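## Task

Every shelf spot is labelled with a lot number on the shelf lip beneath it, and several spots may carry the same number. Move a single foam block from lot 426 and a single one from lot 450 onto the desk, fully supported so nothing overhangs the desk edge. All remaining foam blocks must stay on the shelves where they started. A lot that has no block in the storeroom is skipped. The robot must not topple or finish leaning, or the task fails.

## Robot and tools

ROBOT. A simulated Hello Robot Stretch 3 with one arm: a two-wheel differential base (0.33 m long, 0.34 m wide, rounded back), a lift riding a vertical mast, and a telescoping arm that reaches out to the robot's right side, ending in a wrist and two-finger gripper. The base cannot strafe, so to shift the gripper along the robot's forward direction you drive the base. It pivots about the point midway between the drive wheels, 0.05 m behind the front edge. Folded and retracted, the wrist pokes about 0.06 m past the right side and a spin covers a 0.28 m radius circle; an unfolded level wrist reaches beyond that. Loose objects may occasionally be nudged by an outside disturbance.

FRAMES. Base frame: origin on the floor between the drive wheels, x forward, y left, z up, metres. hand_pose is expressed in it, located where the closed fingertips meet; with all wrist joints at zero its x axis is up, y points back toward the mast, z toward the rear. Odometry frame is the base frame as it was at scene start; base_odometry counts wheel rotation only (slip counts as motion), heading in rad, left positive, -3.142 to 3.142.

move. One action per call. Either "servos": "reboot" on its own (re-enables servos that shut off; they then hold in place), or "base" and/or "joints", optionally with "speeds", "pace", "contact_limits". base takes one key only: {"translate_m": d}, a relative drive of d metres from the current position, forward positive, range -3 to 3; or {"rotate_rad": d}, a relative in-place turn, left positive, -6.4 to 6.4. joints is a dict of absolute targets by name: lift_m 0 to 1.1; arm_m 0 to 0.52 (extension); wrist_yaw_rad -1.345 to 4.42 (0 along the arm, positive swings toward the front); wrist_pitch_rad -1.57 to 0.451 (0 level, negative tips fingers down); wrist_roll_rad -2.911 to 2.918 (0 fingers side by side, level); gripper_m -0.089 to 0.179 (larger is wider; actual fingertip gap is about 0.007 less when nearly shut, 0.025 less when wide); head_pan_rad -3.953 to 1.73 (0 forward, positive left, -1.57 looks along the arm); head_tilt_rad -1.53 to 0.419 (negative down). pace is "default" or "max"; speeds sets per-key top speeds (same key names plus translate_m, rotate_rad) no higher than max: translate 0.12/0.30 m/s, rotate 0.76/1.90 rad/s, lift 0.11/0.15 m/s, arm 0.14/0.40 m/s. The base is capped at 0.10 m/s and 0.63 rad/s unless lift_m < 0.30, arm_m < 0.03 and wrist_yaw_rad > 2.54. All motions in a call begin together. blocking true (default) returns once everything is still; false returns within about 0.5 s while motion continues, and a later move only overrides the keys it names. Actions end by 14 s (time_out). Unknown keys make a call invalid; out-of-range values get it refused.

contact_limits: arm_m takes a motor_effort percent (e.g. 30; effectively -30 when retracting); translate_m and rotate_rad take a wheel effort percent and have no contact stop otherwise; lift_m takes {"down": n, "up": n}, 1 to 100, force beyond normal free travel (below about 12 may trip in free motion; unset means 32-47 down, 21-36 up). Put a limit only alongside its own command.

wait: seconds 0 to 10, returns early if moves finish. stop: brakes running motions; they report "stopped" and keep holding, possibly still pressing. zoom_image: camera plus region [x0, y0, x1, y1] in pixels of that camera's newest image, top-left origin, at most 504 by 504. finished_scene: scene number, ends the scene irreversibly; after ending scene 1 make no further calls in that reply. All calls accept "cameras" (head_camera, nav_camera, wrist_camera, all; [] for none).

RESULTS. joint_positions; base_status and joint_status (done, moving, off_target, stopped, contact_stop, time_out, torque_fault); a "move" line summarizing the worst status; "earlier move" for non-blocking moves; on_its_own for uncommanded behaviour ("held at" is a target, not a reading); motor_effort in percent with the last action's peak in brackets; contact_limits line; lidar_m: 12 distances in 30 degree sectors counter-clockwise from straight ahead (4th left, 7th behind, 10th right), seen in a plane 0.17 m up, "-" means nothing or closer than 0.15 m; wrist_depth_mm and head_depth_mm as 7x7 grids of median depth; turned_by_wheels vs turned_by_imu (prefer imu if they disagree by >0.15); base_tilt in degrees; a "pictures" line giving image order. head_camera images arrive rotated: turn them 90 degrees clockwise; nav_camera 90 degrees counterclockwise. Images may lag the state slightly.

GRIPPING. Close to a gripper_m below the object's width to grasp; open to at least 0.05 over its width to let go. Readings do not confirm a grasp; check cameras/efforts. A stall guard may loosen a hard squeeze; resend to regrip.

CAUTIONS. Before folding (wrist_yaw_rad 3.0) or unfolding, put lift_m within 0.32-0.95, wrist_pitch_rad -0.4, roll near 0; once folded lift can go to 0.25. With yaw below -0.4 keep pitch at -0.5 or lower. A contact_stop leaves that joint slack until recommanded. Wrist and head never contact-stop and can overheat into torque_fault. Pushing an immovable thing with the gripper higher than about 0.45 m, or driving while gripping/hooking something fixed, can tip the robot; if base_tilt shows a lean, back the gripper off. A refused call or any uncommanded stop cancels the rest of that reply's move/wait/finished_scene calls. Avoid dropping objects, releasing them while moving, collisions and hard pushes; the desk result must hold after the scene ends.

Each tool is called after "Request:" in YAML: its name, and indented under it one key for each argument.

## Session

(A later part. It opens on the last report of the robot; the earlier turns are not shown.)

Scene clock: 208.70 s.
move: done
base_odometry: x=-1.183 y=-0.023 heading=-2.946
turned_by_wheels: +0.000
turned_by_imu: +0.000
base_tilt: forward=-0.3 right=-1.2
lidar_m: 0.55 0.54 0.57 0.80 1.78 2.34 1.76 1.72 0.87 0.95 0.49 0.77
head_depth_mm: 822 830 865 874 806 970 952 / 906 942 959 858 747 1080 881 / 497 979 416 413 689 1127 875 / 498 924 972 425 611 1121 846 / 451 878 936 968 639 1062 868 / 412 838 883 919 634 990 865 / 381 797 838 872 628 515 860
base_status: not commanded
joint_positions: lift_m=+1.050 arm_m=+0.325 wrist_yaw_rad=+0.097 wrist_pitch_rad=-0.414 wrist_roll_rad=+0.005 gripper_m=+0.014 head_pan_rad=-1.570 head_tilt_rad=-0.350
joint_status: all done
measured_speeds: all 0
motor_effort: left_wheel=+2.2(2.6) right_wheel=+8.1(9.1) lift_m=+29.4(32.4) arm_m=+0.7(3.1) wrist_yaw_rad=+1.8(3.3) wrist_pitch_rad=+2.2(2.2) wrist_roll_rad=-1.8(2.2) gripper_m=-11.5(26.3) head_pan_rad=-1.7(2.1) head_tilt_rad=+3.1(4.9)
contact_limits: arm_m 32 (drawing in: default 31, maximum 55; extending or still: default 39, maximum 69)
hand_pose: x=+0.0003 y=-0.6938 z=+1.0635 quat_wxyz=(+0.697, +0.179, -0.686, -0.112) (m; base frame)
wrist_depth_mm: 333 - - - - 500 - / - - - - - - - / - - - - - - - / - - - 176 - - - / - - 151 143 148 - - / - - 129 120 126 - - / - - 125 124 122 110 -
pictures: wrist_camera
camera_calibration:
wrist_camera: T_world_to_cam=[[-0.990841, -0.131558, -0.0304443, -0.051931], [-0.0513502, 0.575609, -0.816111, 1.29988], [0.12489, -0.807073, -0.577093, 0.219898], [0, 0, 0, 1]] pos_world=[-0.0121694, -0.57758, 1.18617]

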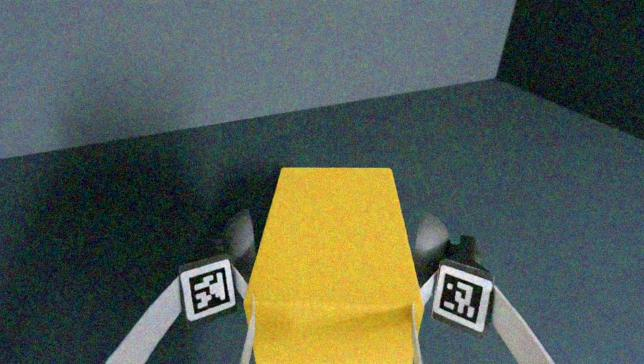

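Request:
move:
  joints: {"arm_m": 0.0}
  speeds: {"arm_m": 0.16}
  cameras: ["wrist_camera"]

Request:
move:
  base: {"rotate_rad": -0.489}
  cameras: []

Request:
move:
  base: {"translate_m": -0.75}
  joints: {"lift_m": 0.88}
  cameras: ["nav_camera"]

Request:
move:
  base: {"translate_m": -0.67}
  cameras: []

Request:
move:
  base: {"rotate_rad": 2.559}
  joints: {"head_tilt_rad": -0.5}
  cameras: ["nav_camera","head_camera"]

Scene clock: 252.13 s.
move: done
base_odometry: x=-1.183 y=-0.023 heading=-2.946
turned_by_wheels: +0.000
turned_by_imu: +0.000
base_tilt: forward=-0.3 right=-1.2
lidar_m: 0.55 0.54 0.57 0.80 1.78 2.35 1.77 1.72 0.87 0.96 0.49 0.77
head_depth_mm: 821 828 891 936 - - - / 914 942 1016 1010 - - - / 496 980 1060 1089 - - - / 497 924 996 1018 - - - / 450 872 937 971 640 350 843 / 411 837 885 920 635 994 864 / 381 796 838 870 631 514 862
base_status: not commanded
joint_positions: lift_m=+1.050 arm_m=+0.001 wrist_yaw_rad=+0.097 wrist_pitch_rad=-0.415 wrist_roll_rad=+0.005 gripper_m=+0.014 head_pan_rad=-1.570 head_tilt_rad=-0.350
joint_status: all done
measured_speeds: all 0
motor_effort: left_wheel=+2.3(2.6) right_wheel=+8.3(9.3) lift_m=+29.1(30.0) arm_m=-11.9(15.2) wrist_yaw_rad=+2.4(3.2) wrist_pitch_rad=+2.3(2.3) wrist_roll_rad=-1.8(2.2) gripper_m=-11.1(11.6) head_pan_rad=-2.7(3.7) head_tilt_rad=+3.0(4.7)
hand_pose: x=+0.0003 y=-0.3693 z=+1.0634 quat_wxyz=(+0.697, +0.179, -0.686, -0.112) (m; base frame)
wrist_depth_mm: - - - - - - - / - - - - - - - / - - - - - - - / - - - 176 378 - - / - - 151 143 149 879 - / - - 130 120 126 734 - / 392 - 125 124 122 110 -
pictures: wrist_camera
camera_calibration:
wrist_camera: T_world_to_cam=[[-0.990837, -0.131592, -0.0304198, -0.00927814], [-0.0514447, 0.575961, -0.815857, 1.11288], [0.12488, -0.806816, -0.577453, 0.482285], [0, 0, 0, 1]] pos_world=[-0.0121694, -0.25308, 1.18617]

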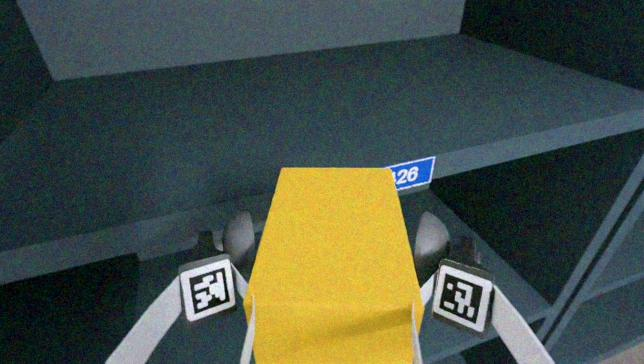

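Scene clock: 254.03 s.
move: done
base_odometry: x=-1.183 y=-0.023 heading=+2.848
turned_by_wheels: -0.489
turned_by_imu: -0.481
base_tilt: forward=-0.2 right=-1.3
lidar_m: 0.74 0.55 0.54 0.58 0.82 1.15 2.27 1.75 1.72 0.87 0.95 0.49
head_depth_mm: 1445 1503 1589 1677 - - - / 1518 1547 1658 1720 - - - / 1569 1328 1757 1327 - - - / 739 786 830 879 - - - / 782 824 881 906 976 350 958 / 822 887 956 973 762 1066 866 / 541 964 1028 1029 665 1093 861
base_status: done
joint_positions: lift_m=+1.050 arm_m=+0.001 wrist_yaw_rad=+0.098 wrist_pitch_rad=-0.415 wrist_roll_rad=+0.005 gripper_m=+0.014 head_pan_rad=-1.570 head_tilt_rad=-0.350
joint_status: not commanded
measured_speeds: all 0
motor_effort: left_wheel=+8.0(11.9) right_wheel=-10.1(13.8) lift_m=+29.2(29.7) arm_m=-12.5(12.7) wrist_yaw_rad=+2.1(2.9) wrist_pitch_rad=+2.1(2.3) wrist_roll_rad=-1.9(2.1) gripper_m=-10.7(11.5) head_pan_rad=-3.0(3.6) head_tilt_rad=+3.2(4.1)
hand_pose: x=+0.0004 y=-0.3693 z=+1.0634 quat_wxyz=(+0.697, +0.179, -0.686, -0.112) (m; base frame)
wrist_depth_mm: - - - - - - - / - - - - - - - / - - - - - - - / - 362 - 177 - - - / - - 155 143 154 - - / - - 129 120 126 - - / - - 125 124 126 - -
pictures: none
No camera images: "cameras" was empty.

Scene clock: 262.67 s.
move: done
base_odometry: x=-0.465 y=-0.240 heading=+2.849
turned_by_wheels: +0.000
turned_by_imu: +0.000
base_tilt: forward=-0.3 right=-1.2
lidar_m: 1.22 0.98 0.95 0.73 1.13 3.15 1.72 1.33 1.30 1.38 1.14 1.54
head_depth_mm: 1122 1161 1213 1270 1335 1399 1444 / 1189 1232 1290 1353 1427 1514 1487 / 1254 1326 1379 1470 1542 1638 1485 / 1346 1411 1493 1567 1668 1723 463 / 1411 1484 1562 1696 1791 1836 1416 / 1478 1543 1660 1752 1838 1752 1452 / 1574 1639 1735 1823 1619 1741 1454
base_status: done
joint_positions: lift_m=+0.880 arm_m=+0.001 wrist_yaw_rad=+0.098 wrist_pitch_rad=-0.415 wrist_roll_rad=+0.005 gripper_m=+0.014 head_pan_rad=-1.570 head_tilt_rad=-0.350
joint_status: all done
measured_speeds: all 0
motor_effort: left_wheel=-1.8(9.0) right_wheel=-10.7(14.7) lift_m=+28.8(30.2) arm_m=-9.7(12.6) wrist_yaw_rad=+1.1(2.9) wrist_pitch_rad=+2.4(2.5) wrist_roll_rad=-2.0(2.1) gripper_m=-11.5(11.5) head_pan_rad=-2.5(3.5) head_tilt_rad=+2.0(3.8)
hand_pose: x=+0.0004 y=-0.3692 z=+0.8933 quat_wxyz=(+0.697, +0.179, -0.685, -0.113) (m; base frame)
wrist_depth_mm: - - - - - - - / - - - - - - - / - - - - - - - / 885 - - 177 - - - / - - 156 143 154 - - / - - 129 120 126 - - / - - 127 125 125 - -
pictures: nav_camera (sideways)
camera_calibration:
nav_camera: T_world_to_cam=[[0.0172618, -0.317776, 0.948009, -1.1909], [-0.999793, -0.0157238, 0.012934, 0.0394721], [0.0107962, -0.948035, -0.317982, 0.366988], [0, 0, 0, 1]] pos_world=[0.0560589, -0.0299017, 1.24517]

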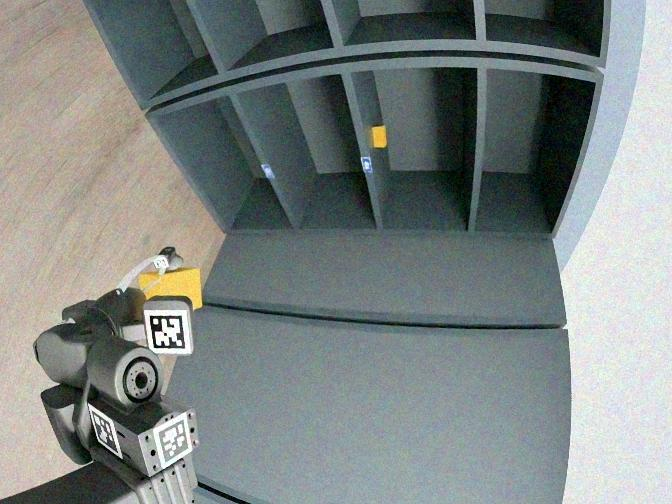

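Scene clock: 270.50 s.
move: done
base_odometry: x=+0.176 y=-0.433 heading=+2.849
turned_by_wheels: +0.000
turned_by_imu: +0.000
base_tilt: forward=-0.4 right=-1.2
lidar_m: 1.76 1.38 0.87 0.88 1.52 2.63 1.22 0.94 0.92 0.99 1.43 1.64
head_depth_mm: 787 826 867 901 945 987 1037 / 836 869 916 958 1006 1066 1142 / 888 930 973 1033 1084 1150 1216 / 947 995 1046 1110 1176 1252 462 / 1018 1068 1134 1205 1285 1375 1386 / 1093 1165 1235 1320 1411 1526 1452 / 1189 1282 1361 1454 1572 1705 1448
base_status: done
joint_positions: lift_m=+0.880 arm_m=+0.001 wrist_yaw_rad=+0.098 wrist_pitch_rad=-0.415 wrist_roll_rad=+0.005 gripper_m=+0.014 head_pan_rad=-1.570 head_tilt_rad=-0.350
joint_status: not commanded
measured_speeds: all 0
motor_effort: left_wheel=-3.4(10.0) right_wheel=-9.5(14.6) lift_m=+28.2(29.2) arm_m=-8.0(10.5) wrist_yaw_rad=+0.0(3.5) wrist_pitch_rad=+2.4(2.5) wrist_roll_rad=-1.7(2.2) gripper_m=-10.9(11.6) head_pan_rad=-2.2(2.9) head_tilt_rad=+0.9(3.0)
hand_pose: x=+0.0004 y=-0.3692 z=+0.8933 quat_wxyz=(+0.697, +0.179, -0.685, -0.113) (m; base frame)
wrist_depth_mm: - - - - - - 521 / - - - - - - 571 / - - - - - - 621 / - - - 176 - - - / - - 155 143 148 765 - / - - 129 120 126 123 - / - - 127 124 125 120 -
pictures: none
No camera images: "cameras" was empty.

Scene clock: 275.67 s.
move: done
base_odometry: x=+0.176 y=-0.433 heading=-0.876
turned_by_wheels: +2.559
turned_by_imu: +2.517
base_tilt: forward=-0.3 right=-1.2
lidar_m: 2.64 1.32 0.96 0.92 0.96 1.31 1.64 1.88 1.41 0.87 0.88 1.52
head_depth_mm: 1134 1226 1316 1438 1585 1632 1400 / 1123 1218 1329 1458 1619 1617 1390 / 1126 1217 1324 1442 1534 774 1246 / 1130 1212 1321 1331 933 698 281 / 1127 1207 1324 1318 926 713 1204 / 1122 1217 1318 1303 917 760 1296 / 1125 1214 1320 1296 911 756 1290
base_status: done
joint_positions: lift_m=+0.880 arm_m=+0.001 wrist_yaw_rad=+0.098 wrist_pitch_rad=-0.415 wrist_roll_rad=+0.005 gripper_m=+0.014 head_pan_rad=-1.570 head_tilt_rad=-0.500
joint_status: all done
measured_speeds: all 0
motor_effort: left_wheel=-8.9(13.3) right_wheel=+8.6(12.1) lift_m=+26.9(28.4) arm_m=-12.6(13.4) wrist_yaw_rad=+2.1(3.2) wrist_pitch_rad=+2.4(2.5) wrist_roll_rad=-1.8(2.2) gripper_m=-11.1(11.6) head_pan_rad=-1.6(2.4) head_tilt_rad=-3.9(7.4)
hand_pose: x=+0.0004 y=-0.3692 z=+0.8933 quat_wxyz=(+0.697, +0.179, -0.685, -0.113) (m; base frame)
wrist_depth_mm: - - - - - - - / - - - - - - - / - - - - - - - / - - - 176 185 - - / - - 151 143 151 - - / - - 129 120 126 - - / - - 127 124 126 - -
pictures: head_camera (sideways), nav_camera (sideways)
camera_calibration:
head_camera: T_world_to_cam=[[-0.0465686, 0.432446, -0.900457, 1.1875], [0.997502, -0.0278038, -0.0649402, 0.0780442], [-0.0531192, -0.901231, -0.43007, 0.515633], [0, 0, 0, 1]] pos_world=[0.00484075, -0.0466521, 1.29611]
nav_camera: T_world_to_cam=[[0.0173072, -0.45618, 0.889719, -1.11482], [-0.999792, -0.0175042, 0.0104735, 0.0426805], [0.010796, -0.889715, -0.456388, 0.547169], [0, 0, 0, 1]] pos_world=[0.0560588, -0.0209892, 1.24115]

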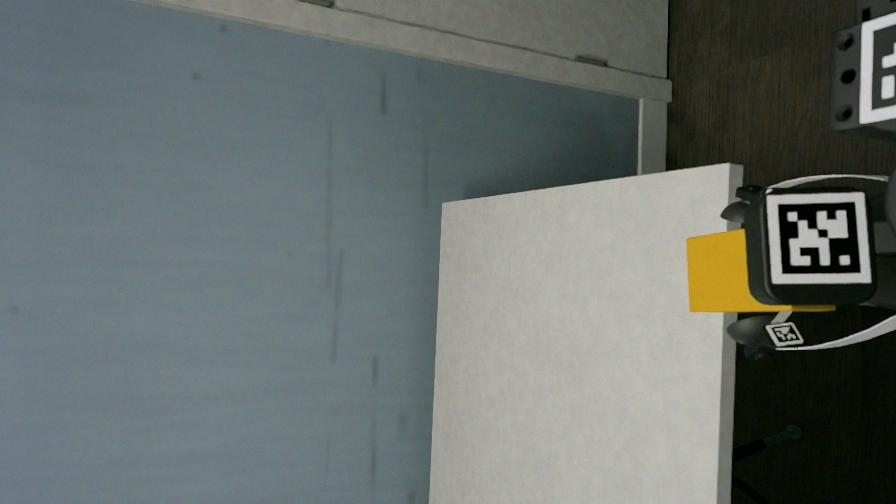

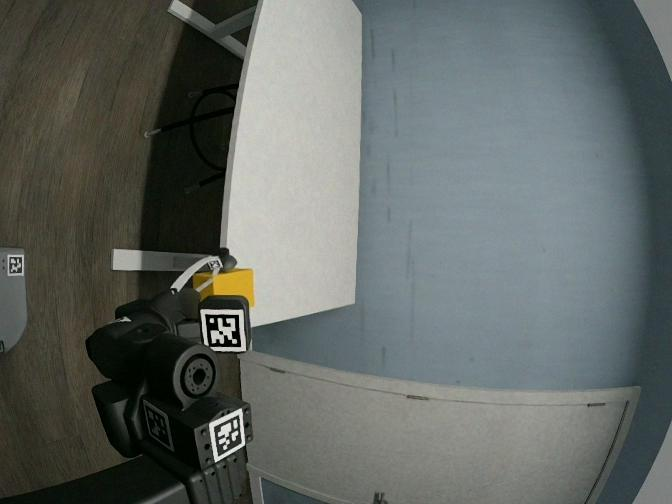

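Request:
move:
  base: {"translate_m": 0.2}
  joints: {"arm_m": 0.34}
  cameras: []

Request:
move:
  joints: {"lift_m": 0.765}
  cameras: []

Request:
move:
  joints: {"lift_m": 0.73}
  contact_limits: {"lift_m": {"down": 12}}
  speeds: {"lift_m": 0.03}
  cameras: ["wrist_camera","head_camera"]

Scene clock: 290.37 s.
move: done
base_odometry: x=+0.304 y=-0.587 heading=-0.876
turned_by_wheels: +0.000
turned_by_imu: +0.000
base_tilt: forward=-0.3 right=-1.2
lidar_m: 2.43 1.32 0.96 0.93 0.96 1.31 1.84 1.91 1.41 0.89 0.78 1.36
head_depth_mm: 1129 1220 1330 1454 350 - - / 1128 1222 1325 1403 367 726 1325 / 1124 1220 1327 501 501 774 1276 / 1124 1213 1322 751 584 770 1309 / 1120 1211 1318 1311 926 766 1300 / 1123 1213 1317 1300 920 757 1292 / 1114 1208 1318 1290 911 754 1223
base_status: done
joint_positions: lift_m=+0.880 arm_m=+0.340 wrist_yaw_rad=+0.098 wrist_pitch_rad=-0.415 wrist_roll_rad=+0.005 gripper_m=+0.014 head_pan_rad=-1.570 head_tilt_rad=-0.500
joint_status: all done
measured_speeds: all 0
motor_effort: left_wheel=+0.9(9.1) right_wheel=+9.8(13.6) lift_m=+25.9(27.2) arm_m=+12.0(14.9) wrist_yaw_rad=+1.6(3.0) wrist_pitch_rad=+2.4(2.5) wrist_roll_rad=-1.9(2.2) gripper_m=-10.7(11.5) head_pan_rad=-1.2(2.0) head_tilt_rad=-3.6(4.9)
hand_pose: x=+0.0004 y=-0.7086 z=+0.8932 quat_wxyz=(+0.697, +0.179, -0.685, -0.113) (m; base frame)
wrist_depth_mm: - - - - - - - / - - - - - - - / - - - - - - - / - - - 176 - - - / - - 151 143 148 - - / - - 129 120 126 - - / - - 125 124 122 110 -
pictures: none
No camera images: "cameras" was empty.

Scene clock: 292.23 s.
move: done
base_odometry: x=+0.304 y=-0.587 heading=-0.876
turned_by_wheels: +0.000
turned_by_imu: +0.000
base_tilt: forward=-0.3 right=-1.3
lidar_m: 2.43 1.32 0.96 0.93 0.96 1.31 1.84 1.90 1.41 0.89 0.78 1.37
head_depth_mm: 1125 1219 1337 1469 1564 756 352 / 1125 1218 1328 1414 946 409 341 / 1128 1219 1324 1347 526 710 1268 / 1131 1208 1319 1326 630 717 1310 / 1120 1221 1326 1311 926 766 1299 / 1120 1213 1318 1303 921 758 1289 / 1120 1211 1315 1291 912 754 1219
base_status: not commanded
joint_positions: lift_m=+0.765 arm_m=+0.340 wrist_yaw_rad=+0.098 wrist_pitch_rad=-0.415 wrist_roll_rad=+0.005 gripper_m=+0.014 head_pan_rad=-1.570 head_tilt_rad=-0.500
joint_status: all done
measured_speeds: all 0
motor_effort: left_wheel=+0.6(1.2) right_wheel=+9.6(10.4) lift_m=+25.5(27.3) arm_m=+9.3(12.6) wrist_yaw_rad=+1.2(2.8) wrist_pitch_rad=+2.4(2.4) wrist_roll_rad=-1.8(2.0) gripper_m=-11.1(11.3) head_pan_rad=-1.1(1.8) head_tilt_rad=-3.3(4.3)
hand_pose: x=+0.0004 y=-0.7086 z=+0.7782 quat_wxyz=(+0.697, +0.179, -0.685, -0.113) (m; base frame)
wrist_depth_mm: - - - - - - - / - - - - - - - / - - - - - - - / - - - 176 - - - / - - 152 143 148 - - / - - 130 120 126 - - / - - 125 124 122 109 -
pictures: none
No camera images: "cameras" was empty.

Scene clock: 293.83 s.
move: done
base_odometry: x=+0.304 y=-0.587 heading=-0.876
turned_by_wheels: +0.000
turned_by_imu: +0.000
base_tilt: forward=-0.4 right=-1.2
lidar_m: 2.44 1.31 0.96 0.92 0.96 1.31 1.84 1.91 1.41 0.89 0.78 1.36
head_depth_mm: 1128 1220 1327 1458 1564 760 1294 / 1124 1222 1324 1419 946 467 368 / 1125 1220 1319 1347 940 539 1268 / 1119 1217 1327 1328 653 588 1308 / 1122 1206 1320 1319 923 764 1296 / 1121 1212 1319 1303 922 759 1295 / 1127 1205 1315 1285 914 753 1220
base_status: not commanded
joint_positions: lift_m=+0.730 arm_m=+0.340 wrist_yaw_rad=+0.098 wrist_pitch_rad=-0.415 wrist_roll_rad=+0.005 gripper_m=+0.014 head_pan_rad=-1.570 head_tilt_rad=-0.500
joint_status: all done
measured_speeds: all 0
motor_effort: left_wheel=+0.6(1.2) right_wheel=+10.1(10.6) lift_m=+22.7(27.9) arm_m=+7.2(10.0) wrist_yaw_rad=+1.3(2.9) wrist_pitch_rad=+2.4(2.5) wrist_roll_rad=-1.8(2.1) gripper_m=-10.8(11.4) head_pan_rad=-0.9(1.9) head_tilt_rad=-3.5(4.0)
contact_limits: lift_m down 12 (down: maximum 72; up: maximum 65)
hand_pose: x=+0.0004 y=-0.7086 z=+0.7432 quat_wxyz=(+0.697, +0.179, -0.685, -0.113) (m; base frame)
wrist_depth_mm: - - - - - - - / - - - - - - - / - - - - - - - / - - - 170 - - - / - - 150 141 146 - - / - - 128 120 126 - - / - - 126 125 123 109 -
pictures: head_camera (sideways), wrist_camera
camera_calibration:
head_camera: T_world_to_cam=[[-0.0465686, 0.432446, -0.900457, 1.1875], [0.997502, -0.0278038, -0.0649402, 0.0780442], [-0.0531192, -0.901231, -0.43007, 0.515633], [0, 0, 0, 1]] pos_world=[0.00484075, -0.0466521, 1.29611]
wrist_camera: T_world_to_cam=[[-0.990808, -0.131827, -0.0303365, -0.0637897], [-0.0517441, 0.576556, -0.815417, 1.04718], [0.124984, -0.806353, -0.578078, 0.0244138], [0, 0, 0, 1]] pos_world=[-0.0120693, -0.592481, 0.866066]

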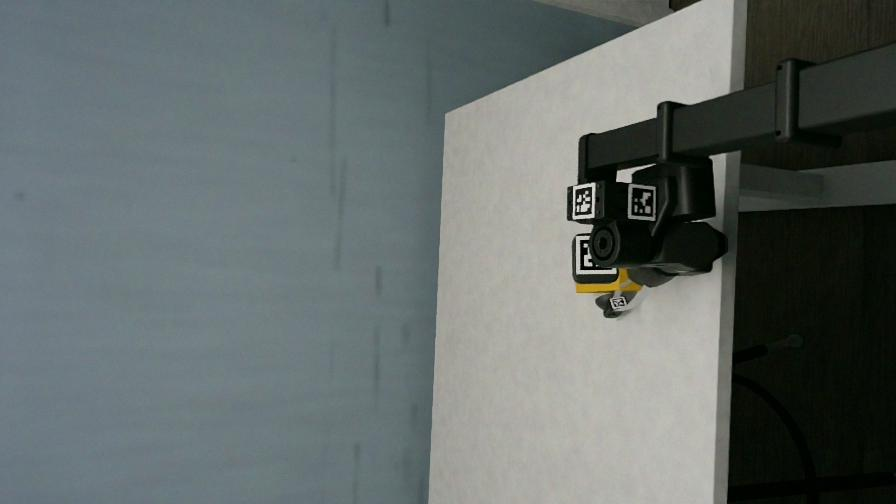

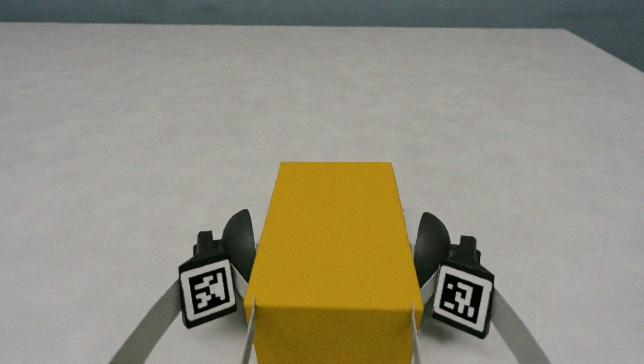

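Request:
move:
  joints: {"lift_m": 0.7}
  contact_limits: {"lift_m": {"down": 12}}
  speeds: {"lift_m": 0.03}
  cameras: ["wrist_camera"]

Scene clock: 300.57 s.
move: done
base_odometry: x=+0.305 y=-0.587 heading=-0.876
turned_by_wheels: +0.000
turned_by_imu: +0.000
base_tilt: forward=-0.8 right=-1.8
lidar_m: 2.43 1.31 0.96 0.92 0.96 1.30 1.84 1.91 1.41 0.89 0.78 1.37
head_depth_mm: 1145 1231 1342 1469 1590 766 1333 / 1139 1228 1350 1425 962 714 389 / 1141 1224 1342 1380 959 550 1257 / 1140 1228 1339 1373 952 582 1318 / 1135 1232 1331 1356 943 777 1305 / 1130 1221 1326 1345 937 771 1311 / 1132 1223 1326 1335 933 769 1267
base_status: not commanded
joint_positions: lift_m=+0.700 arm_m=+0.340 wrist_yaw_rad=+0.105 wrist_pitch_rad=-0.325 wrist_roll_rad=+0.004 gripper_m=+0.014 head_pan_rad=-1.570 head_tilt_rad=-0.500
joint_status: all done
measured_speeds: all 0
on_its_own: wrist_pitch_rad is at rest, and its effort (-14.4) is outside its rest range (-8 to +12)
motor_effort: left_wheel=-0.1(1.2) right_wheel=+4.7(10.2) lift_m=+10.6(22.1) arm_m=+1.1(3.3) wrist_yaw_rad=-4.3(5.6) wrist_pitch_rad=-14.4(14.6) wrist_roll_rad=-1.7(2.0) gripper_m=-11.9(12.3) head_pan_rad=-1.2(1.8) head_tilt_rad=-2.7(3.7)
contact_limits: lift_m down 12 (down: maximum 72; up: maximum 65)
hand_pose: x=+0.0031 y=-0.7189 z=+0.7342 quat_wxyz=(+0.702, +0.151, -0.692, -0.078) (m; base frame)
wrist_depth_mm: - - - - - - - / - - - - - - - / - - - - - - - / - - - 174 - - - / - - 151 145 145 - - / - - 128 119 125 - - / - - 123 122 119 107 -
pictures: wrist_camera
camera_calibration:
wrist_camera: T_world_to_cam=[[-0.989568, -0.141655, -0.0262677, -0.0728463], [-0.0486398, 0.500111, -0.864594, 1.027], [0.135611, -0.854296, -0.501784, -0.0799877], [0, 0, 0, 1]] pos_world=[-0.0112861, -0.592267, 0.845889]

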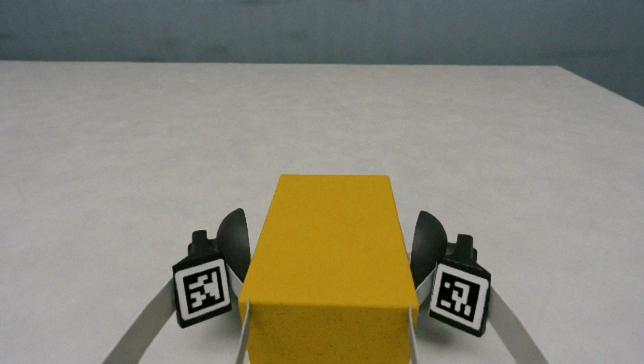

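Request:
move:
  joints: {"lift_m": 0.722}
  cameras: []

Request:
move:
  joints: {"gripper_m": 0.179}
  cameras: ["wrist_camera"]

Request:
move:
  joints: {"lift_m": 0.86, "head_pan_rad": 1.3, "head_tilt_rad": -0.3}
  pace: "max"
  cameras: []

Request:
move:
  joints: {"arm_m": 0.0}
  pace: "max"
  cameras: ["nav_camera"]

Request:
move:
  joints: {"wrist_yaw_rad": 3.0, "wrist_pitch_rad": -0.4, "wrist_roll_rad": 0, "gripper_m": 0.03}
  pace: "max"
  cameras: []

Scene clock: 312.20 s.
move: done
base_odometry: x=+0.305 y=-0.587 heading=-0.876
turned_by_wheels: +0.000
turned_by_imu: -0.002
base_tilt: forward=-0.4 right=-1.3
lidar_m: 2.44 1.32 0.96 0.92 0.96 1.30 1.84 1.91 1.41 0.89 0.78 1.36
head_depth_mm: 1127 1225 1328 1463 1571 759 1285 / 1126 1212 1330 1415 948 475 376 / 1128 1217 1328 1345 943 544 1278 / 1125 1210 1322 1337 855 586 1302 / 1117 1210 1325 1315 924 766 1300 / 1120 1212 1323 1311 919 759 1289 / 1119 1210 1314 1287 911 754 1231
base_status: not commanded
joint_positions: lift_m=+0.722 arm_m=+0.340 wrist_yaw_rad=+0.102 wrist_pitch_rad=-0.379 wrist_roll_rad=+0.004 gripper_m=+0.014 head_pan_rad=-1.570 head_tilt_rad=-0.500
joint_status: all done
measured_speeds: all 0
motor_effort: left_wheel=-1.1(2.9) right_wheel=+1.5(5.7) lift_m=+24.5(25.7) arm_m=+5.3(5.3) wrist_yaw_rad=-1.1(6.1) wrist_pitch_rad=-4.4(14.4) wrist_roll_rad=-1.6(1.8) gripper_m=-12.1(12.3) head_pan_rad=-0.8(1.3) head_tilt_rad=-2.4(2.9)
hand_pose: x=+0.0018 y=-0.7130 z=+0.7436 quat_wxyz=(+0.699, +0.168, -0.688, -0.098) (m; base frame)
wrist_depth_mm: - - - - - - - / - - - - - - - / - - - - - - - / - - - 172 - - - / - - 150 141 146 - - / - - 128 120 126 - - / - - 126 126 122 110 -
pictures: none
No camera images: "cameras" was empty.

Scene clock: 314.40 s.
move: done
base_odometry: x=+0.305 y=-0.587 heading=-0.876
turned_by_wheels: +0.000
turned_by_imu: +0.000
base_tilt: forward=-0.3 right=-1.1
lidar_m: 2.44 1.32 0.96 0.93 0.96 1.30 1.84 1.92 1.41 0.89 0.78 1.37
head_depth_mm: 1126 1229 1329 1462 1568 758 1293 / 1128 1220 1325 1411 949 476 377 / 1127 1216 1324 1350 943 544 1274 / 1124 1217 1321 1331 858 589 1308 / 1122 1212 1326 1319 927 761 1296 / 1121 1215 1321 1295 920 760 1289 / 1123 1206 1322 1285 912 755 1220
base_status: not commanded
joint_positions: lift_m=+0.722 arm_m=+0.340 wrist_yaw_rad=+0.103 wrist_pitch_rad=-0.411 wrist_roll_rad=+0.003 gripper_m=+0.179 head_pan_rad=-1.570 head_tilt_rad=-0.500
joint_status: all done
measured_speeds: all 0
motor_effort: left_wheel=-1.3(1.7) right_wheel=+1.3(2.1) lift_m=+28.1(29.1) arm_m=+6.4(13.2) wrist_yaw_rad=-2.8(6.3) wrist_pitch_rad=+1.6(4.5) wrist_roll_rad=-1.3(2.0) gripper_m=+0.6(84.1) head_pan_rad=-0.6(1.1) head_tilt_rad=-1.8(2.9)
hand_pose: x=+0.0017 y=-0.7091 z=+0.7363 quat_wxyz=(+0.698, +0.180, -0.685, -0.109) (m; base frame)
wrist_depth_mm: - - - - - - - / - - - - - - - / - - - - - - - / - - - 158 158 - - / - 142 - 135 130 - - / - 126 - 117 117 - - / - - - 131 127 - 105
pictures: wrist_camera
camera_calibration:
wrist_camera: T_world_to_cam=[[-0.989993, -0.138332, -0.0278995, -0.0692631], [-0.0568904, 0.572157, -0.818169, 1.04079], [0.129142, -0.808394, -0.574301, 0.0155899], [0, 0, 0, 1]] pos_world=[-0.0113724, -0.592473, 0.858561]

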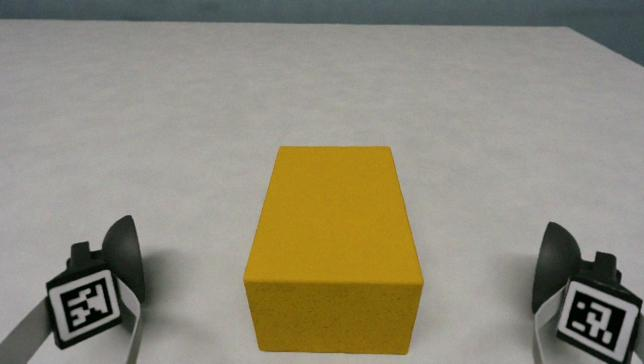

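Scene clock: 316.97 s.
move: done
base_odometry: x=+0.305 y=-0.587 heading=-0.876
turned_by_wheels: +0.000
turned_by_imu: +0.000
base_tilt: forward=-0.3 right=-1.1
lidar_m: 2.43 1.32 0.96 0.92 0.96 1.30 1.83 1.91 1.41 0.89 0.78 1.37
head_depth_mm: 895 947 1006 1062 1132 1204 1292 / 873 921 972 1024 1085 1151 1226 / 842 887 930 980 1041 1111 1184 / 817 858 902 946 1000 1064 1134 / 794 830 873 917 968 1025 1087 / 773 808 846 890 936 986 1039 / 751 783 821 859 904 951 1008
base_status: not commanded
joint_positions: lift_m=+0.860 arm_m=+0.340 wrist_yaw_rad=+0.103 wrist_pitch_rad=-0.413 wrist_roll_rad=+0.003 gripper_m=+0.179 head_pan_rad=+1.308 head_tilt_rad=-0.300
joint_status: all done
measured_speeds: translate_m=+0.000 rotate_rad=+0.000 lift_m=+0.000 arm_m=+0.000 wrist_yaw_rad=+0.000 wrist_pitch_rad=+0.000 wrist_roll_rad=+0.000 head_pan_rad=-0.024 head_tilt_rad=+0.000
motor_effort: left_wheel=-1.1(1.7) right_wheel=+1.5(2.4) lift_m=+27.5(33.3) arm_m=-4.6(6.3) wrist_yaw_rad=-2.4(5.1) wrist_pitch_rad=+1.9(2.0) wrist_roll_rad=-1.2(1.3) gripper_m=+1.1(1.6) head_pan_rad=-3.3(4.9) head_tilt_rad=+4.7(10.9)
hand_pose: x=+0.0016 y=-0.7089 z=+0.8739 quat_wxyz=(+0.698, +0.180, -0.684, -0.110) (m; base frame)
wrist_depth_mm: - - - - - - - / - - - - - - - / - - - - - - - / - - - - - - - / - 142 - - - - - / - 126 - - - - - / - - - - - - 105
pictures: none
No camera images: "cameras" was empty.

Scene clock: 319.10 s.
move: done
base_odometry: x=+0.305 y=-0.587 heading=-0.876
turned_by_wheels: +0.000
turned_by_imu: +0.000
base_tilt: forward=-0.4 right=-1.2
lidar_m: 2.44 1.32 0.96 0.92 0.96 1.31 1.84 1.91 1.41 0.89 0.78 1.36
head_depth_mm: 901 955 1002 1070 1139 1216 1298 / 880 925 975 1036 1097 1157 1234 / 846 889 938 984 1044 1114 1197 / 820 860 901 953 1009 1066 1142 / 798 837 875 922 971 1025 1092 / 771 808 845 888 937 986 1041 / 750 781 821 857 901 953 1007
base_status: not commanded
joint_positions: lift_m=+0.860 arm_m=+0.001 wrist_yaw_rad=+0.103 wrist_pitch_rad=-0.413 wrist_roll_rad=+0.003 gripper_m=+0.179 head_pan_rad=+1.300 head_tilt_rad=-0.299
joint_status: all done
measured_speeds: all 0
motor_effort: left_wheel=-1.2(1.8) right_wheel=+1.3(2.2) lift_m=+25.8(28.3) arm_m=-12.3(14.1) wrist_yaw_rad=-2.8(4.1) wrist_pitch_rad=+2.0(2.1) wrist_roll_rad=-1.0(1.3) gripper_m=+0.5(1.1) head_pan_rad=-3.4(3.8) head_tilt_rad=+3.8(6.2)
hand_pose: x=+0.0015 y=-0.3693 z=+0.8737 quat_wxyz=(+0.698, +0.181, -0.684, -0.110) (m; base frame)
wrist_depth_mm: - - - - - - - / - - - - - - - / - - - - - - - / - - - - - - - / - - - - - - - / 122 144 - - - - - / - - - - - - 105
pictures: nav_camera (sideways)
camera_calibration:
nav_camera: T_world_to_cam=[[0.0556157, 0.264437, 0.962798, -1.21049], [0.967284, -0.253327, 0.0137026, 0.0264141], [0.247526, 0.930537, -0.269874, 0.30293], [0, 0, 0, 1]] pos_world=[-0.0332106, 0.0449029, 1.24685]

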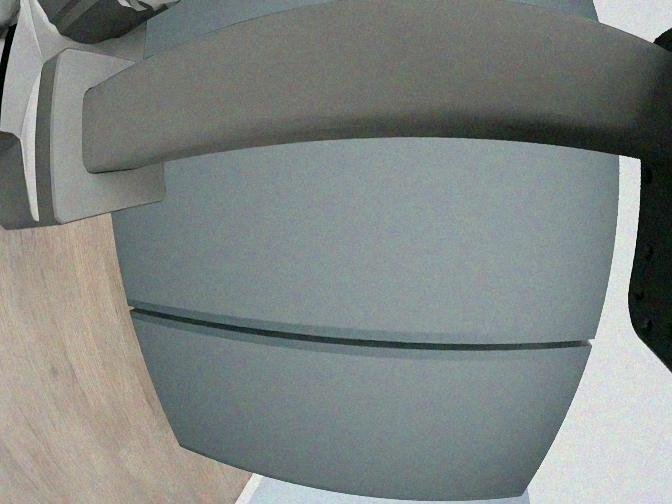

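Scene clock: 321.13 s.
move: done
base_odometry: x=+0.305 y=-0.587 heading=-0.876
turned_by_wheels: +0.000
turned_by_imu: +0.000
base_tilt: forward=-0.3 right=-1.2
lidar_m: 2.44 1.32 0.96 0.93 0.96 1.30 1.83 1.92 1.41 0.89 0.78 1.36
head_depth_mm: 905 950 1004 1068 1136 1213 1312 / 878 922 975 1034 1088 1163 1235 / 846 888 934 987 1044 1112 1199 / 819 856 904 953 1008 1065 1137 / 795 835 877 921 968 1026 1086 / 773 809 847 890 938 983 1048 / 750 785 821 863 903 953 1007
base_status: not commanded
joint_positions: lift_m=+0.860 arm_m=+0.001 wrist_yaw_rad=+2.997 wrist_pitch_rad=-0.413 wrist_roll_rad=+0.003 gripper_m=+0.030 head_pan_rad=+1.300 head_tilt_rad=-0.299
joint_status: all done
measured_speeds: all 0
motor_effort: left_wheel=-1.1(1.8) right_wheel=+0.6(2.1) lift_m=+25.0(26.5) arm_m=-11.9(12.8) wrist_yaw_rad=+1.2(6.8) wrist_pitch_rad=+2.1(4.2) wrist_roll_rad=-1.0(2.2) gripper_m=-0.1(82.4) head_pan_rad=-2.7(3.7) head_tilt_rad=+3.3(4.7)
hand_pose: x=+0.0112 y=+0.0771 z=+0.8737 quat_wxyz=(+0.195, +0.701, +0.095, +0.679) (m; base frame)
wrist_depth_mm: - 137 - - - 932 - / - 147 - - - - - / - 161 - - - - - / - 185 - - - - - / - - 205 - - - - / - - 130 147 130 - - / - - 261 - 985 - -
pictures: none
No camera images: "cameras" was empty.

Request:
move:
  base: {"rotate_rad": 0.367}
  joints: {"lift_m": 0.28}
  pace: "max"
  cameras: []

Request:
move:
  base: {"translate_m": 1.84}
  pace: "max"
  cameras: []

Request:
move:
  base: {"rotate_rad": 1.23}
  joints: {"head_pan_rad": 0.6, "head_tilt_rad": -0.4}
  pace: "max"
  cameras: ["nav_camera"]

Scene clock: 342.50 s.
move: done
base_odometry: x=+0.305 y=-0.587 heading=-0.509
turned_by_wheels: +0.367
turned_by_imu: +0.360
base_tilt: forward=-0.4 right=-1.2
lidar_m: 1.59 1.02 0.92 0.93 1.13 1.84 2.06 1.50 0.89 0.78 1.36 2.44
head_depth_mm: 770 806 842 884 928 986 1040 / 777 811 848 890 935 991 1049 / 782 814 858 901 950 1003 1059 / 790 823 861 905 957 1011 1067 / 792 829 871 912 962 1022 1083 / 800 837 876 920 970 1029 1094 / 803 843 884 926 987 1038 1108
base_status: done
joint_positions: lift_m=+0.280 arm_m=+0.001 wrist_yaw_rad=+2.997 wrist_pitch_rad=-0.414 wrist_roll_rad=+0.003 gripper_m=+0.030 head_pan_rad=+1.300 head_tilt_rad=-0.299
joint_status: all done
measured_speeds: all 0
motor_effort: left_wheel=-9.0(12.9) right_wheel=+8.2(12.7) lift_m=+25.9(26.4) arm_m=-12.0(12.8) wrist_yaw_rad=+2.2(3.4) wrist_pitch_rad=+2.2(2.2) wrist_roll_rad=-0.9(1.3) gripper_m=+0.2(0.9) head_pan_rad=-2.9(3.7) head_tilt_rad=+0.3(2.9)
hand_pose: x=+0.0111 y=+0.0770 z=+0.2935 quat_wxyz=(+0.195, +0.701, +0.095, +0.679) (m; base frame)
wrist_depth_mm: - 137 - - - - - / - 147 - - - - - / 933 162 875 902 874 839 831 / 738 185 664 704 712 697 696 / 604 584 205 567 590 581 582 / 516 509 130 149 130 497 493 / 284 281 256 269 414 434 432
pictures: none
No camera images: "cameras" was empty.

Scene clock: 350.07 s.
move: done
base_odometry: x=+1.911 y=-1.484 heading=-0.510
turned_by_wheels: +0.000
turned_by_imu: +0.001
base_tilt: forward=-0.3 right=-1.2
lidar_m: 0.73 0.90 1.75 0.50 0.46 0.69 3.42 1.89 1.67 1.26 0.80 0.73
head_depth_mm: 1485 1554 1620 1692 1793 1877 1567 / 1490 1564 1640 1727 1808 1883 1551 / 1499 1569 1645 1729 1814 1906 1535 / 1511 1580 1648 1742 1839 1918 1535 / 1528 1591 1679 1765 1853 1932 1523 / 1549 1616 1680 1778 1889 1939 1515 / 1540 1591 1664 719 740 758 781
base_status: done
joint_positions: lift_m=+0.280 arm_m=+0.001 wrist_yaw_rad=+2.998 wrist_pitch_rad=-0.414 wrist_roll_rad=+0.003 gripper_m=+0.030 head_pan_rad=+1.300 head_tilt_rad=-0.299
joint_status: not commanded
measured_speeds: all 0
motor_effort: left_wheel=-1.7(11.4) right_wheel=+8.1(15.0) lift_m=+24.8(29.6) arm_m=-11.3(12.7) wrist_yaw_rad=+1.3(2.9) wrist_pitch_rad=+2.1(2.3) wrist_roll_rad=-1.0(1.3) gripper_m=+0.0(1.0) head_pan_rad=-2.5(3.5) head_tilt_rad=-2.5(3.4)
hand_pose: x=+0.0110 y=+0.0770 z=+0.2935 quat_wxyz=(+0.195, +0.701, +0.095, +0.679) (m; base frame)
wrist_depth_mm: 383 137 - - - - - / - 147 - - - - - / - 162 170 908 884 883 868 / - 178 192 710 697 709 697 / 585 563 206 571 583 579 580 / 512 513 130 149 130 502 492 / 284 281 257 268 412 430 429
pictures: none
No camera images: "cameras" was empty.

Scene clock: 351.97 s.
move: done
base_odometry: x=+1.911 y=-1.484 heading=+0.720
turned_by_wheels: +1.230
turned_by_imu: +1.205
base_tilt: forward=-0.4 right=-1.5
lidar_m: 1.74 0.41 0.41 1.12 2.42 1.67 2.00 1.03 0.76 0.73 0.76 1.04
head_depth_mm: 1478 1545 1631 1732 1813 1797 1420 / 589 656 1683 1808 1955 1788 1413 / 485 529 583 646 725 827 961 / 412 443 479 522 572 634 713 / 358 381 408 438 474 516 565 / 317 335 357 384 414 449 496 / 315 340 368 402 443 492 553
base_status: done
joint_positions: lift_m=+0.280 arm_m=+0.001 wrist_yaw_rad=+2.998 wrist_pitch_rad=-0.414 wrist_roll_rad=+0.003 gripper_m=+0.030 head_pan_rad=+0.594 head_tilt_rad=-0.403
joint_status: all done
measured_speeds: all 0
motor_effort: left_wheel=-5.9(15.3) right_wheel=+9.2(14.3) lift_m=+24.6(25.5) arm_m=-11.7(12.9) wrist_yaw_rad=+2.0(3.1) wrist_pitch_rad=+2.1(2.3) wrist_roll_rad=-1.0(1.3) gripper_m=+0.2(0.8) head_pan_rad=+3.4(4.7) head_tilt_rad=-1.2(6.2)
hand_pose: x=+0.0110 y=+0.0770 z=+0.2935 quat_wxyz=(+0.195, +0.701, +0.095, +0.679) (m; base frame)
wrist_depth_mm: - 137 - - - - 341 / - 148 - - - - 364 / 927 162 878 892 854 - 389 / 739 185 662 721 701 - - / 608 580 206 571 589 - - / 510 509 130 148 130 496 493 / 284 281 258 269 414 434 431
pictures: nav_camera (sideways)
camera_calibration:
nav_camera: T_world_to_cam=[[0.294804, 0.219858, 0.929921, -1.16894], [0.572857, -0.819565, 0.0121598, 0.0308814], [0.764804, 0.529127, -0.367558, 0.426945], [0, 0, 0, 1]] pos_world=[0.00038859, 0.0564025, 1.24358]

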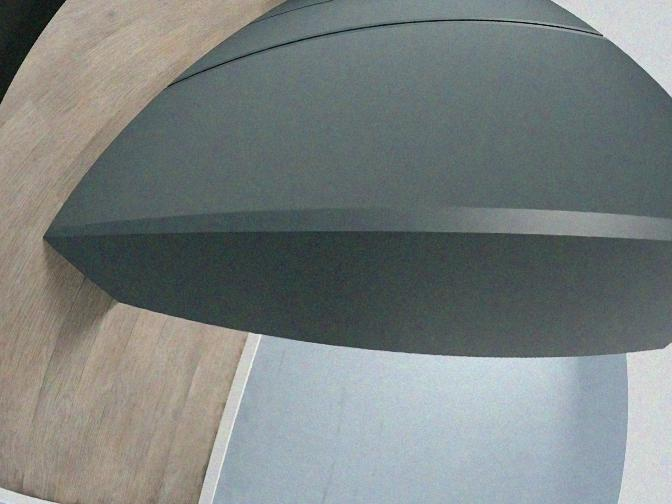

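Request:
move:
  base: {"rotate_rad": -0.122}
  pace: "max"
  cameras: []

Request:
move:
  base: {"translate_m": 1.23}
  pace: "max"
  cameras: []

Request:
move:
  base: {"rotate_rad": -1.475}
  joints: {"head_pan_rad": -2.4, "head_tilt_rad": -0.4}
  pace: "max"
  cameras: ["nav_camera","head_camera"]

Scene clock: 370.80 s.
move: done
base_odometry: x=+1.911 y=-1.484 heading=+0.598
turned_by_wheels: -0.122
turned_by_imu: -0.120
base_tilt: forward=-0.4 right=-1.3
lidar_m: 1.75 0.47 0.41 0.78 3.19 1.67 1.74 1.18 0.79 0.73 0.74 0.93
head_depth_mm: 1438 1513 1586 1678 1788 1796 1425 / 1504 1587 1676 1786 1890 1789 1421 / 634 1615 1726 1849 2022 1790 1416 / 511 550 596 653 719 799 902 / 428 454 486 522 563 613 671 / 368 388 410 435 464 497 534 / 323 338 354 373 399 434 472
base_status: done
joint_positions: lift_m=+0.280 arm_m=+0.001 wrist_yaw_rad=+2.998 wrist_pitch_rad=-0.414 wrist_roll_rad=+0.003 gripper_m=+0.030 head_pan_rad=+0.600 head_tilt_rad=-0.401
joint_status: not commanded
measured_speeds: all 0
motor_effort: left_wheel=+6.4(11.8) right_wheel=-9.1(11.9) lift_m=+25.8(26.1) arm_m=-6.3(7.7) wrist_yaw_rad=+2.5(3.2) wrist_pitch_rad=+2.1(2.2) wrist_roll_rad=-0.9(1.2) gripper_m=+0.4(0.9) head_pan_rad=+3.2(3.8) head_tilt_rad=+5.0(5.6)
hand_pose: x=+0.0110 y=+0.0770 z=+0.2935 quat_wxyz=(+0.195, +0.701, +0.095, +0.679) (m; base frame)
wrist_depth_mm: - 137 - - - 374 370 / - 147 - - - 386 395 / 948 162 865 910 - - - / 734 185 662 723 700 - - / 602 578 206 568 565 549 555 / 516 511 130 148 130 494 491 / 285 281 257 269 412 430 430
pictures: none
No camera images: "cameras" was empty.

Scene clock: 376.27 s.
move: done
base_odometry: x=+2.927 y=-0.791 heading=+0.598
turned_by_wheels: +0.000
turned_by_imu: +0.001
base_tilt: forward=-0.4 right=-1.3
lidar_m: 0.54 0.54 0.69 1.46 1.49 0.64 2.87 0.95 0.63 0.59 0.60 0.58
head_depth_mm: 416 437 462 489 520 554 595 / 436 460 487 516 551 590 633 / 456 482 512 546 584 630 679 / 480 508 541 580 623 673 732 / 506 537 575 618 668 726 793 / 533 571 613 663 721 787 868 / 567 608 655 710 778 858 956
base_status: done
joint_positions: lift_m=+0.280 arm_m=+0.001 wrist_yaw_rad=+2.998 wrist_pitch_rad=-0.414 wrist_roll_rad=+0.003 gripper_m=+0.030 head_pan_rad=+0.600 head_tilt_rad=-0.399
joint_status: not commanded
measured_speeds: all 0
motor_effort: left_wheel=+4.8(13.2) right_wheel=-0.1(14.7) lift_m=+26.8(27.3) arm_m=+0.3(6.8) wrist_yaw_rad=+1.5(3.0) wrist_pitch_rad=+2.1(2.3) wrist_roll_rad=-1.1(1.3) gripper_m=+0.1(0.8) head_pan_rad=+3.1(4.0) head_tilt_rad=+3.9(5.6)
hand_pose: x=+0.0110 y=+0.0770 z=+0.2935 quat_wxyz=(+0.195, +0.701, +0.095, +0.679) (m; base frame)
wrist_depth_mm: - 137 - - - - 522 / - 147 - - - - 518 / 847 162 860 904 902 789 530 / 705 186 663 713 702 706 537 / 599 578 206 565 584 578 553 / 515 509 130 148 130 501 491 / 284 280 257 270 413 432 425
pictures: none
No camera images: "cameras" was empty.

Scene clock: 378.87 s.
move: done
base_odometry: x=+2.927 y=-0.791 heading=-0.876
turned_by_wheels: -1.475
turned_by_imu: -1.446
base_tilt: forward=-0.3 right=-1.1
lidar_m: 0.59 0.61 0.55 0.54 0.56 0.76 2.08 1.31 0.64 2.32 0.83 0.61
head_depth_mm: 1170 1211 1282 1365 1530 1693 1431 / 1241 1294 1380 1273 1458 1571 1425 / 1256 1389 1463 1023 1448 1200 1338 / 693 1237 1356 925 1357 1054 1292 / 533 570 609 657 709 778 849 / 573 613 663 718 785 860 954 / 641 693 756 828 918 1027 1163
base_status: done
joint_positions: lift_m=+0.280 arm_m=+0.001 wrist_yaw_rad=+2.998 wrist_pitch_rad=-0.414 wrist_roll_rad=+0.003 gripper_m=+0.030 head_pan_rad=-2.408 head_tilt_rad=-0.399
joint_status: all done
measured_speeds: translate_m=+0.000 rotate_rad=+0.000 lift_m=+0.000 arm_m=+0.000 wrist_yaw_rad=+0.000 wrist_pitch_rad=+0.000 wrist_roll_rad=+0.000 head_pan_rad=+0.024 head_tilt_rad=+0.000
motor_effort: left_wheel=+4.8(15.3) right_wheel=-8.6(14.7) lift_m=+27.4(28.2) arm_m=-10.5(10.5) wrist_yaw_rad=+0.2(3.2) wrist_pitch_rad=+2.1(2.3) wrist_roll_rad=-1.2(1.3) gripper_m=+0.4(1.0) head_pan_rad=+2.8(5.4) head_tilt_rad=+2.6(8.7)
hand_pose: x=+0.0110 y=+0.0770 z=+0.2935 quat_wxyz=(+0.195, +0.701, +0.095, +0.679) (m; base frame)
wrist_depth_mm: 493 136 525 528 531 - - / 533 148 173 - - - - / - 162 171 - - - - / - 179 188 675 675 672 670 / 606 575 205 573 581 584 579 / 515 515 130 149 130 498 492 / 283 280 257 269 413 428 426
pictures: head_camera (sideways), nav_camera (sideways)
camera_calibration:
head_camera: T_world_to_cam=[[0.221381, 0.2617, -0.939417, 1.23669], [0.641783, -0.7644, -0.0617022, 0.0760916], [-0.734237, -0.589242, -0.337178, 0.398897], [0, 0, 0, 1]] pos_world=[-0.0297292, -0.0304295, 1.30096]
nav_camera: T_world_to_cam=[[-0.259312, -0.256546, 0.931097, -1.16712], [-0.68079, 0.732377, 0.0121917, 0.0384892], [-0.685042, -0.63072, -0.364569, 0.431905], [0, 0, 0, 1]] pos_world=[0.0194275, -0.0551981, 1.24369]

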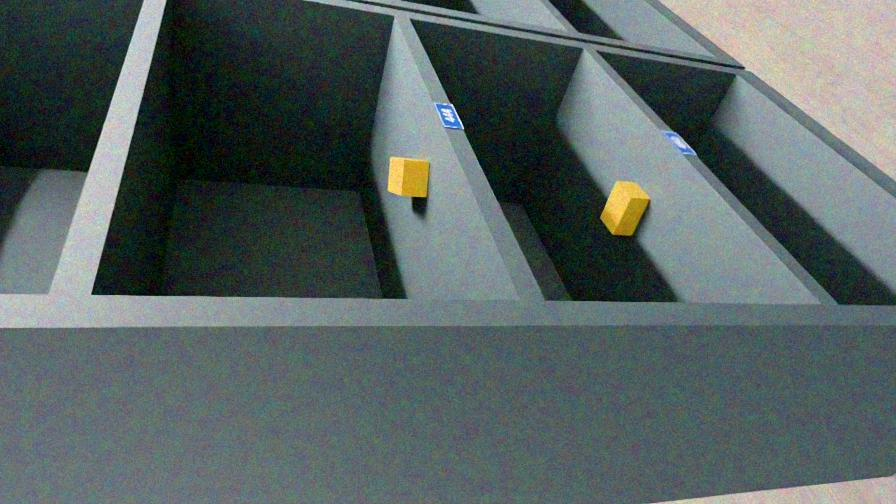

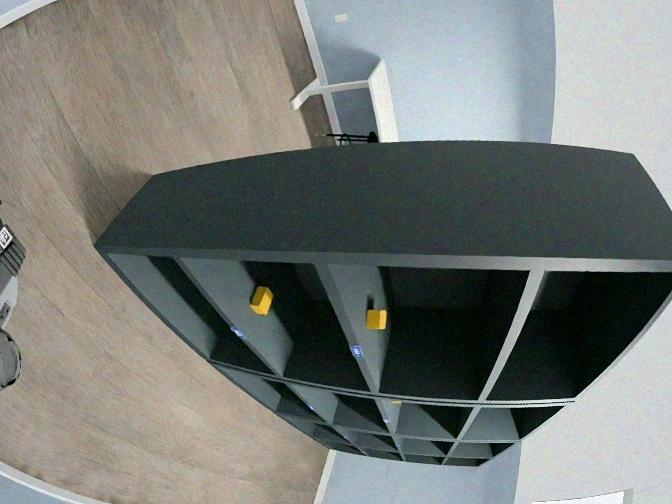

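Request:
zoom_image:
  camera: "head_camera"
  region: [425, 95, 475, 138]

Request:
zoom_image:
  camera: "head_camera"
  region: [655, 122, 705, 165]

Request:
zoom_image:
  camera: "nav_camera"
  region: [290, 380, 410, 460]

Request:
move:
  base: {"translate_m": -0.75}
  joints: {"head_pan_rad": -2.3, "head_tilt_rad": -0.4}
  pace: "max"
  cameras: ["nav_camera","head_camera"]

Scaled by 10.080 from the camera's 896x504 image, which has a finer 1280x720 frame.

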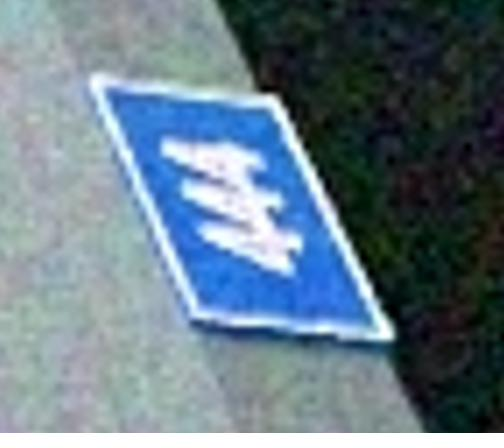

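Scaled by 10.080 from the camera's 896x504 image, which has a finer 1280x720 frame.

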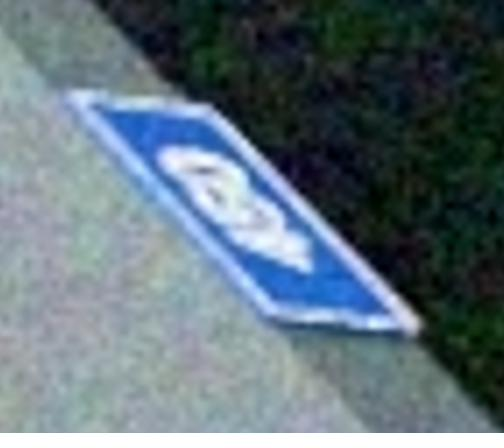

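Scaled by 4.200 from the camera's 672x504 image, which has a finer 792x594 frame.

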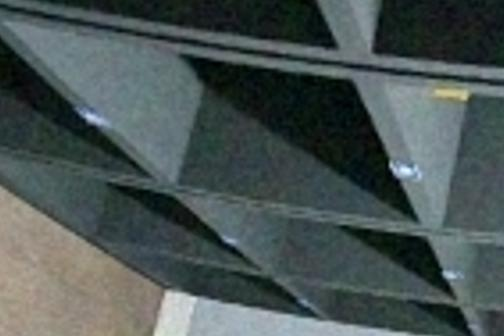

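Scene clock: 390.57 s.
move: done
base_odometry: x=+2.447 y=-0.215 heading=-0.876
turned_by_wheels: +0.000
turned_by_imu: -0.001
base_tilt: forward=-0.4 right=-1.3
lidar_m: 1.33 0.76 0.55 0.53 0.55 0.75 2.08 0.74 0.79 0.92 0.55 1.38
head_depth_mm: 1377 1453 1530 1165 1472 1640 1427 / 641 697 1443 953 1470 1196 1347 / 606 660 703 757 819 907 1024 / 593 736 777 802 863 947 912 / 523 829 884 895 687 1032 830 / 474 919 984 899 611 1041 826 / 485 864 914 890 574 1035 824
base_status: done
joint_positions: lift_m=+0.280 arm_m=+0.001 wrist_yaw_rad=+2.998 wrist_pitch_rad=-0.414 wrist_roll_rad=+0.003 gripper_m=+0.030 head_pan_rad=-2.299 head_tilt_rad=-0.399
joint_status: all done
measured_speeds: all 0
motor_effort: left_wheel=-1.2(12.6) right_wheel=-4.5(16.9) lift_m=+28.8(29.8) arm_m=-11.4(12.7) wrist_yaw_rad=+1.3(3.7) wrist_pitch_rad=+2.1(2.2) wrist_roll_rad=-1.0(1.3) gripper_m=+0.4(0.7) head_pan_rad=-2.8(4.6) head_tilt_rad=-1.1(2.1)
hand_pose: x=+0.0110 y=+0.0770 z=+0.2935 quat_wxyz=(+0.195, +0.701, +0.095, +0.679) (m; base frame)
wrist_depth_mm: 489 137 521 533 532 - - / 531 148 173 - - - - / - 161 171 - - - - / - 178 188 684 684 672 689 / 609 580 205 570 583 579 574 / 513 509 130 148 130 492 495 / 284 281 257 269 414 436 429
pictures: head_camera (sideways), nav_camera (sideways)
camera_calibration:
head_camera: T_world_to_cam=[[0.191503, 0.284302, -0.939414, 1.23688], [0.721377, -0.689789, -0.0617009, 0.0755409], [-0.665539, -0.665856, -0.337186, 0.398463], [0, 0, 0, 1]] pos_world=[-0.0261676, -0.0342224, 1.30096]
nav_camera: T_world_to_cam=[[-0.229723, -0.283338, 0.9311, -1.1673], [-0.756709, 0.653638, 0.0122082, 0.0389221], [-0.612062, -0.701767, -0.36456, 0.431464], [0, 0, 0, 1]] pos_world=[0.025379, -0.0533948, 1.24369]

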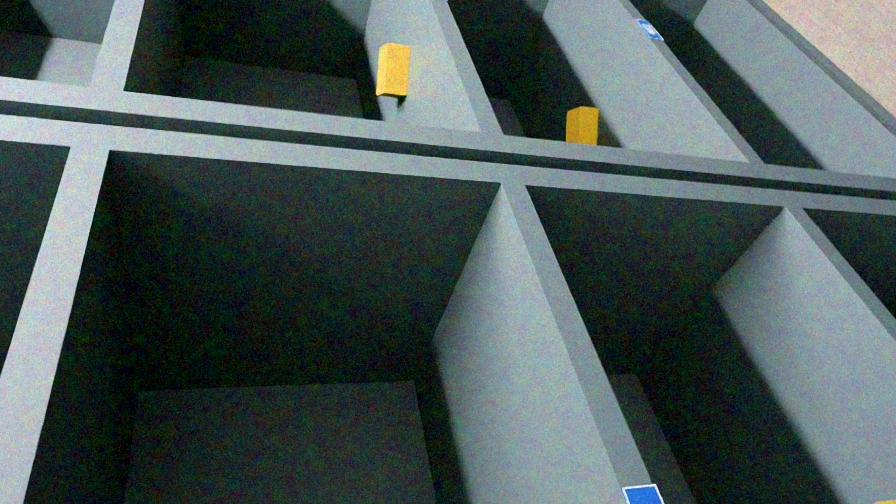

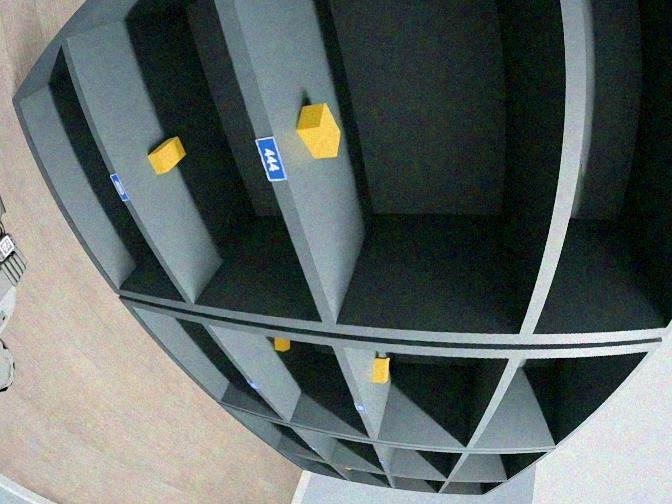

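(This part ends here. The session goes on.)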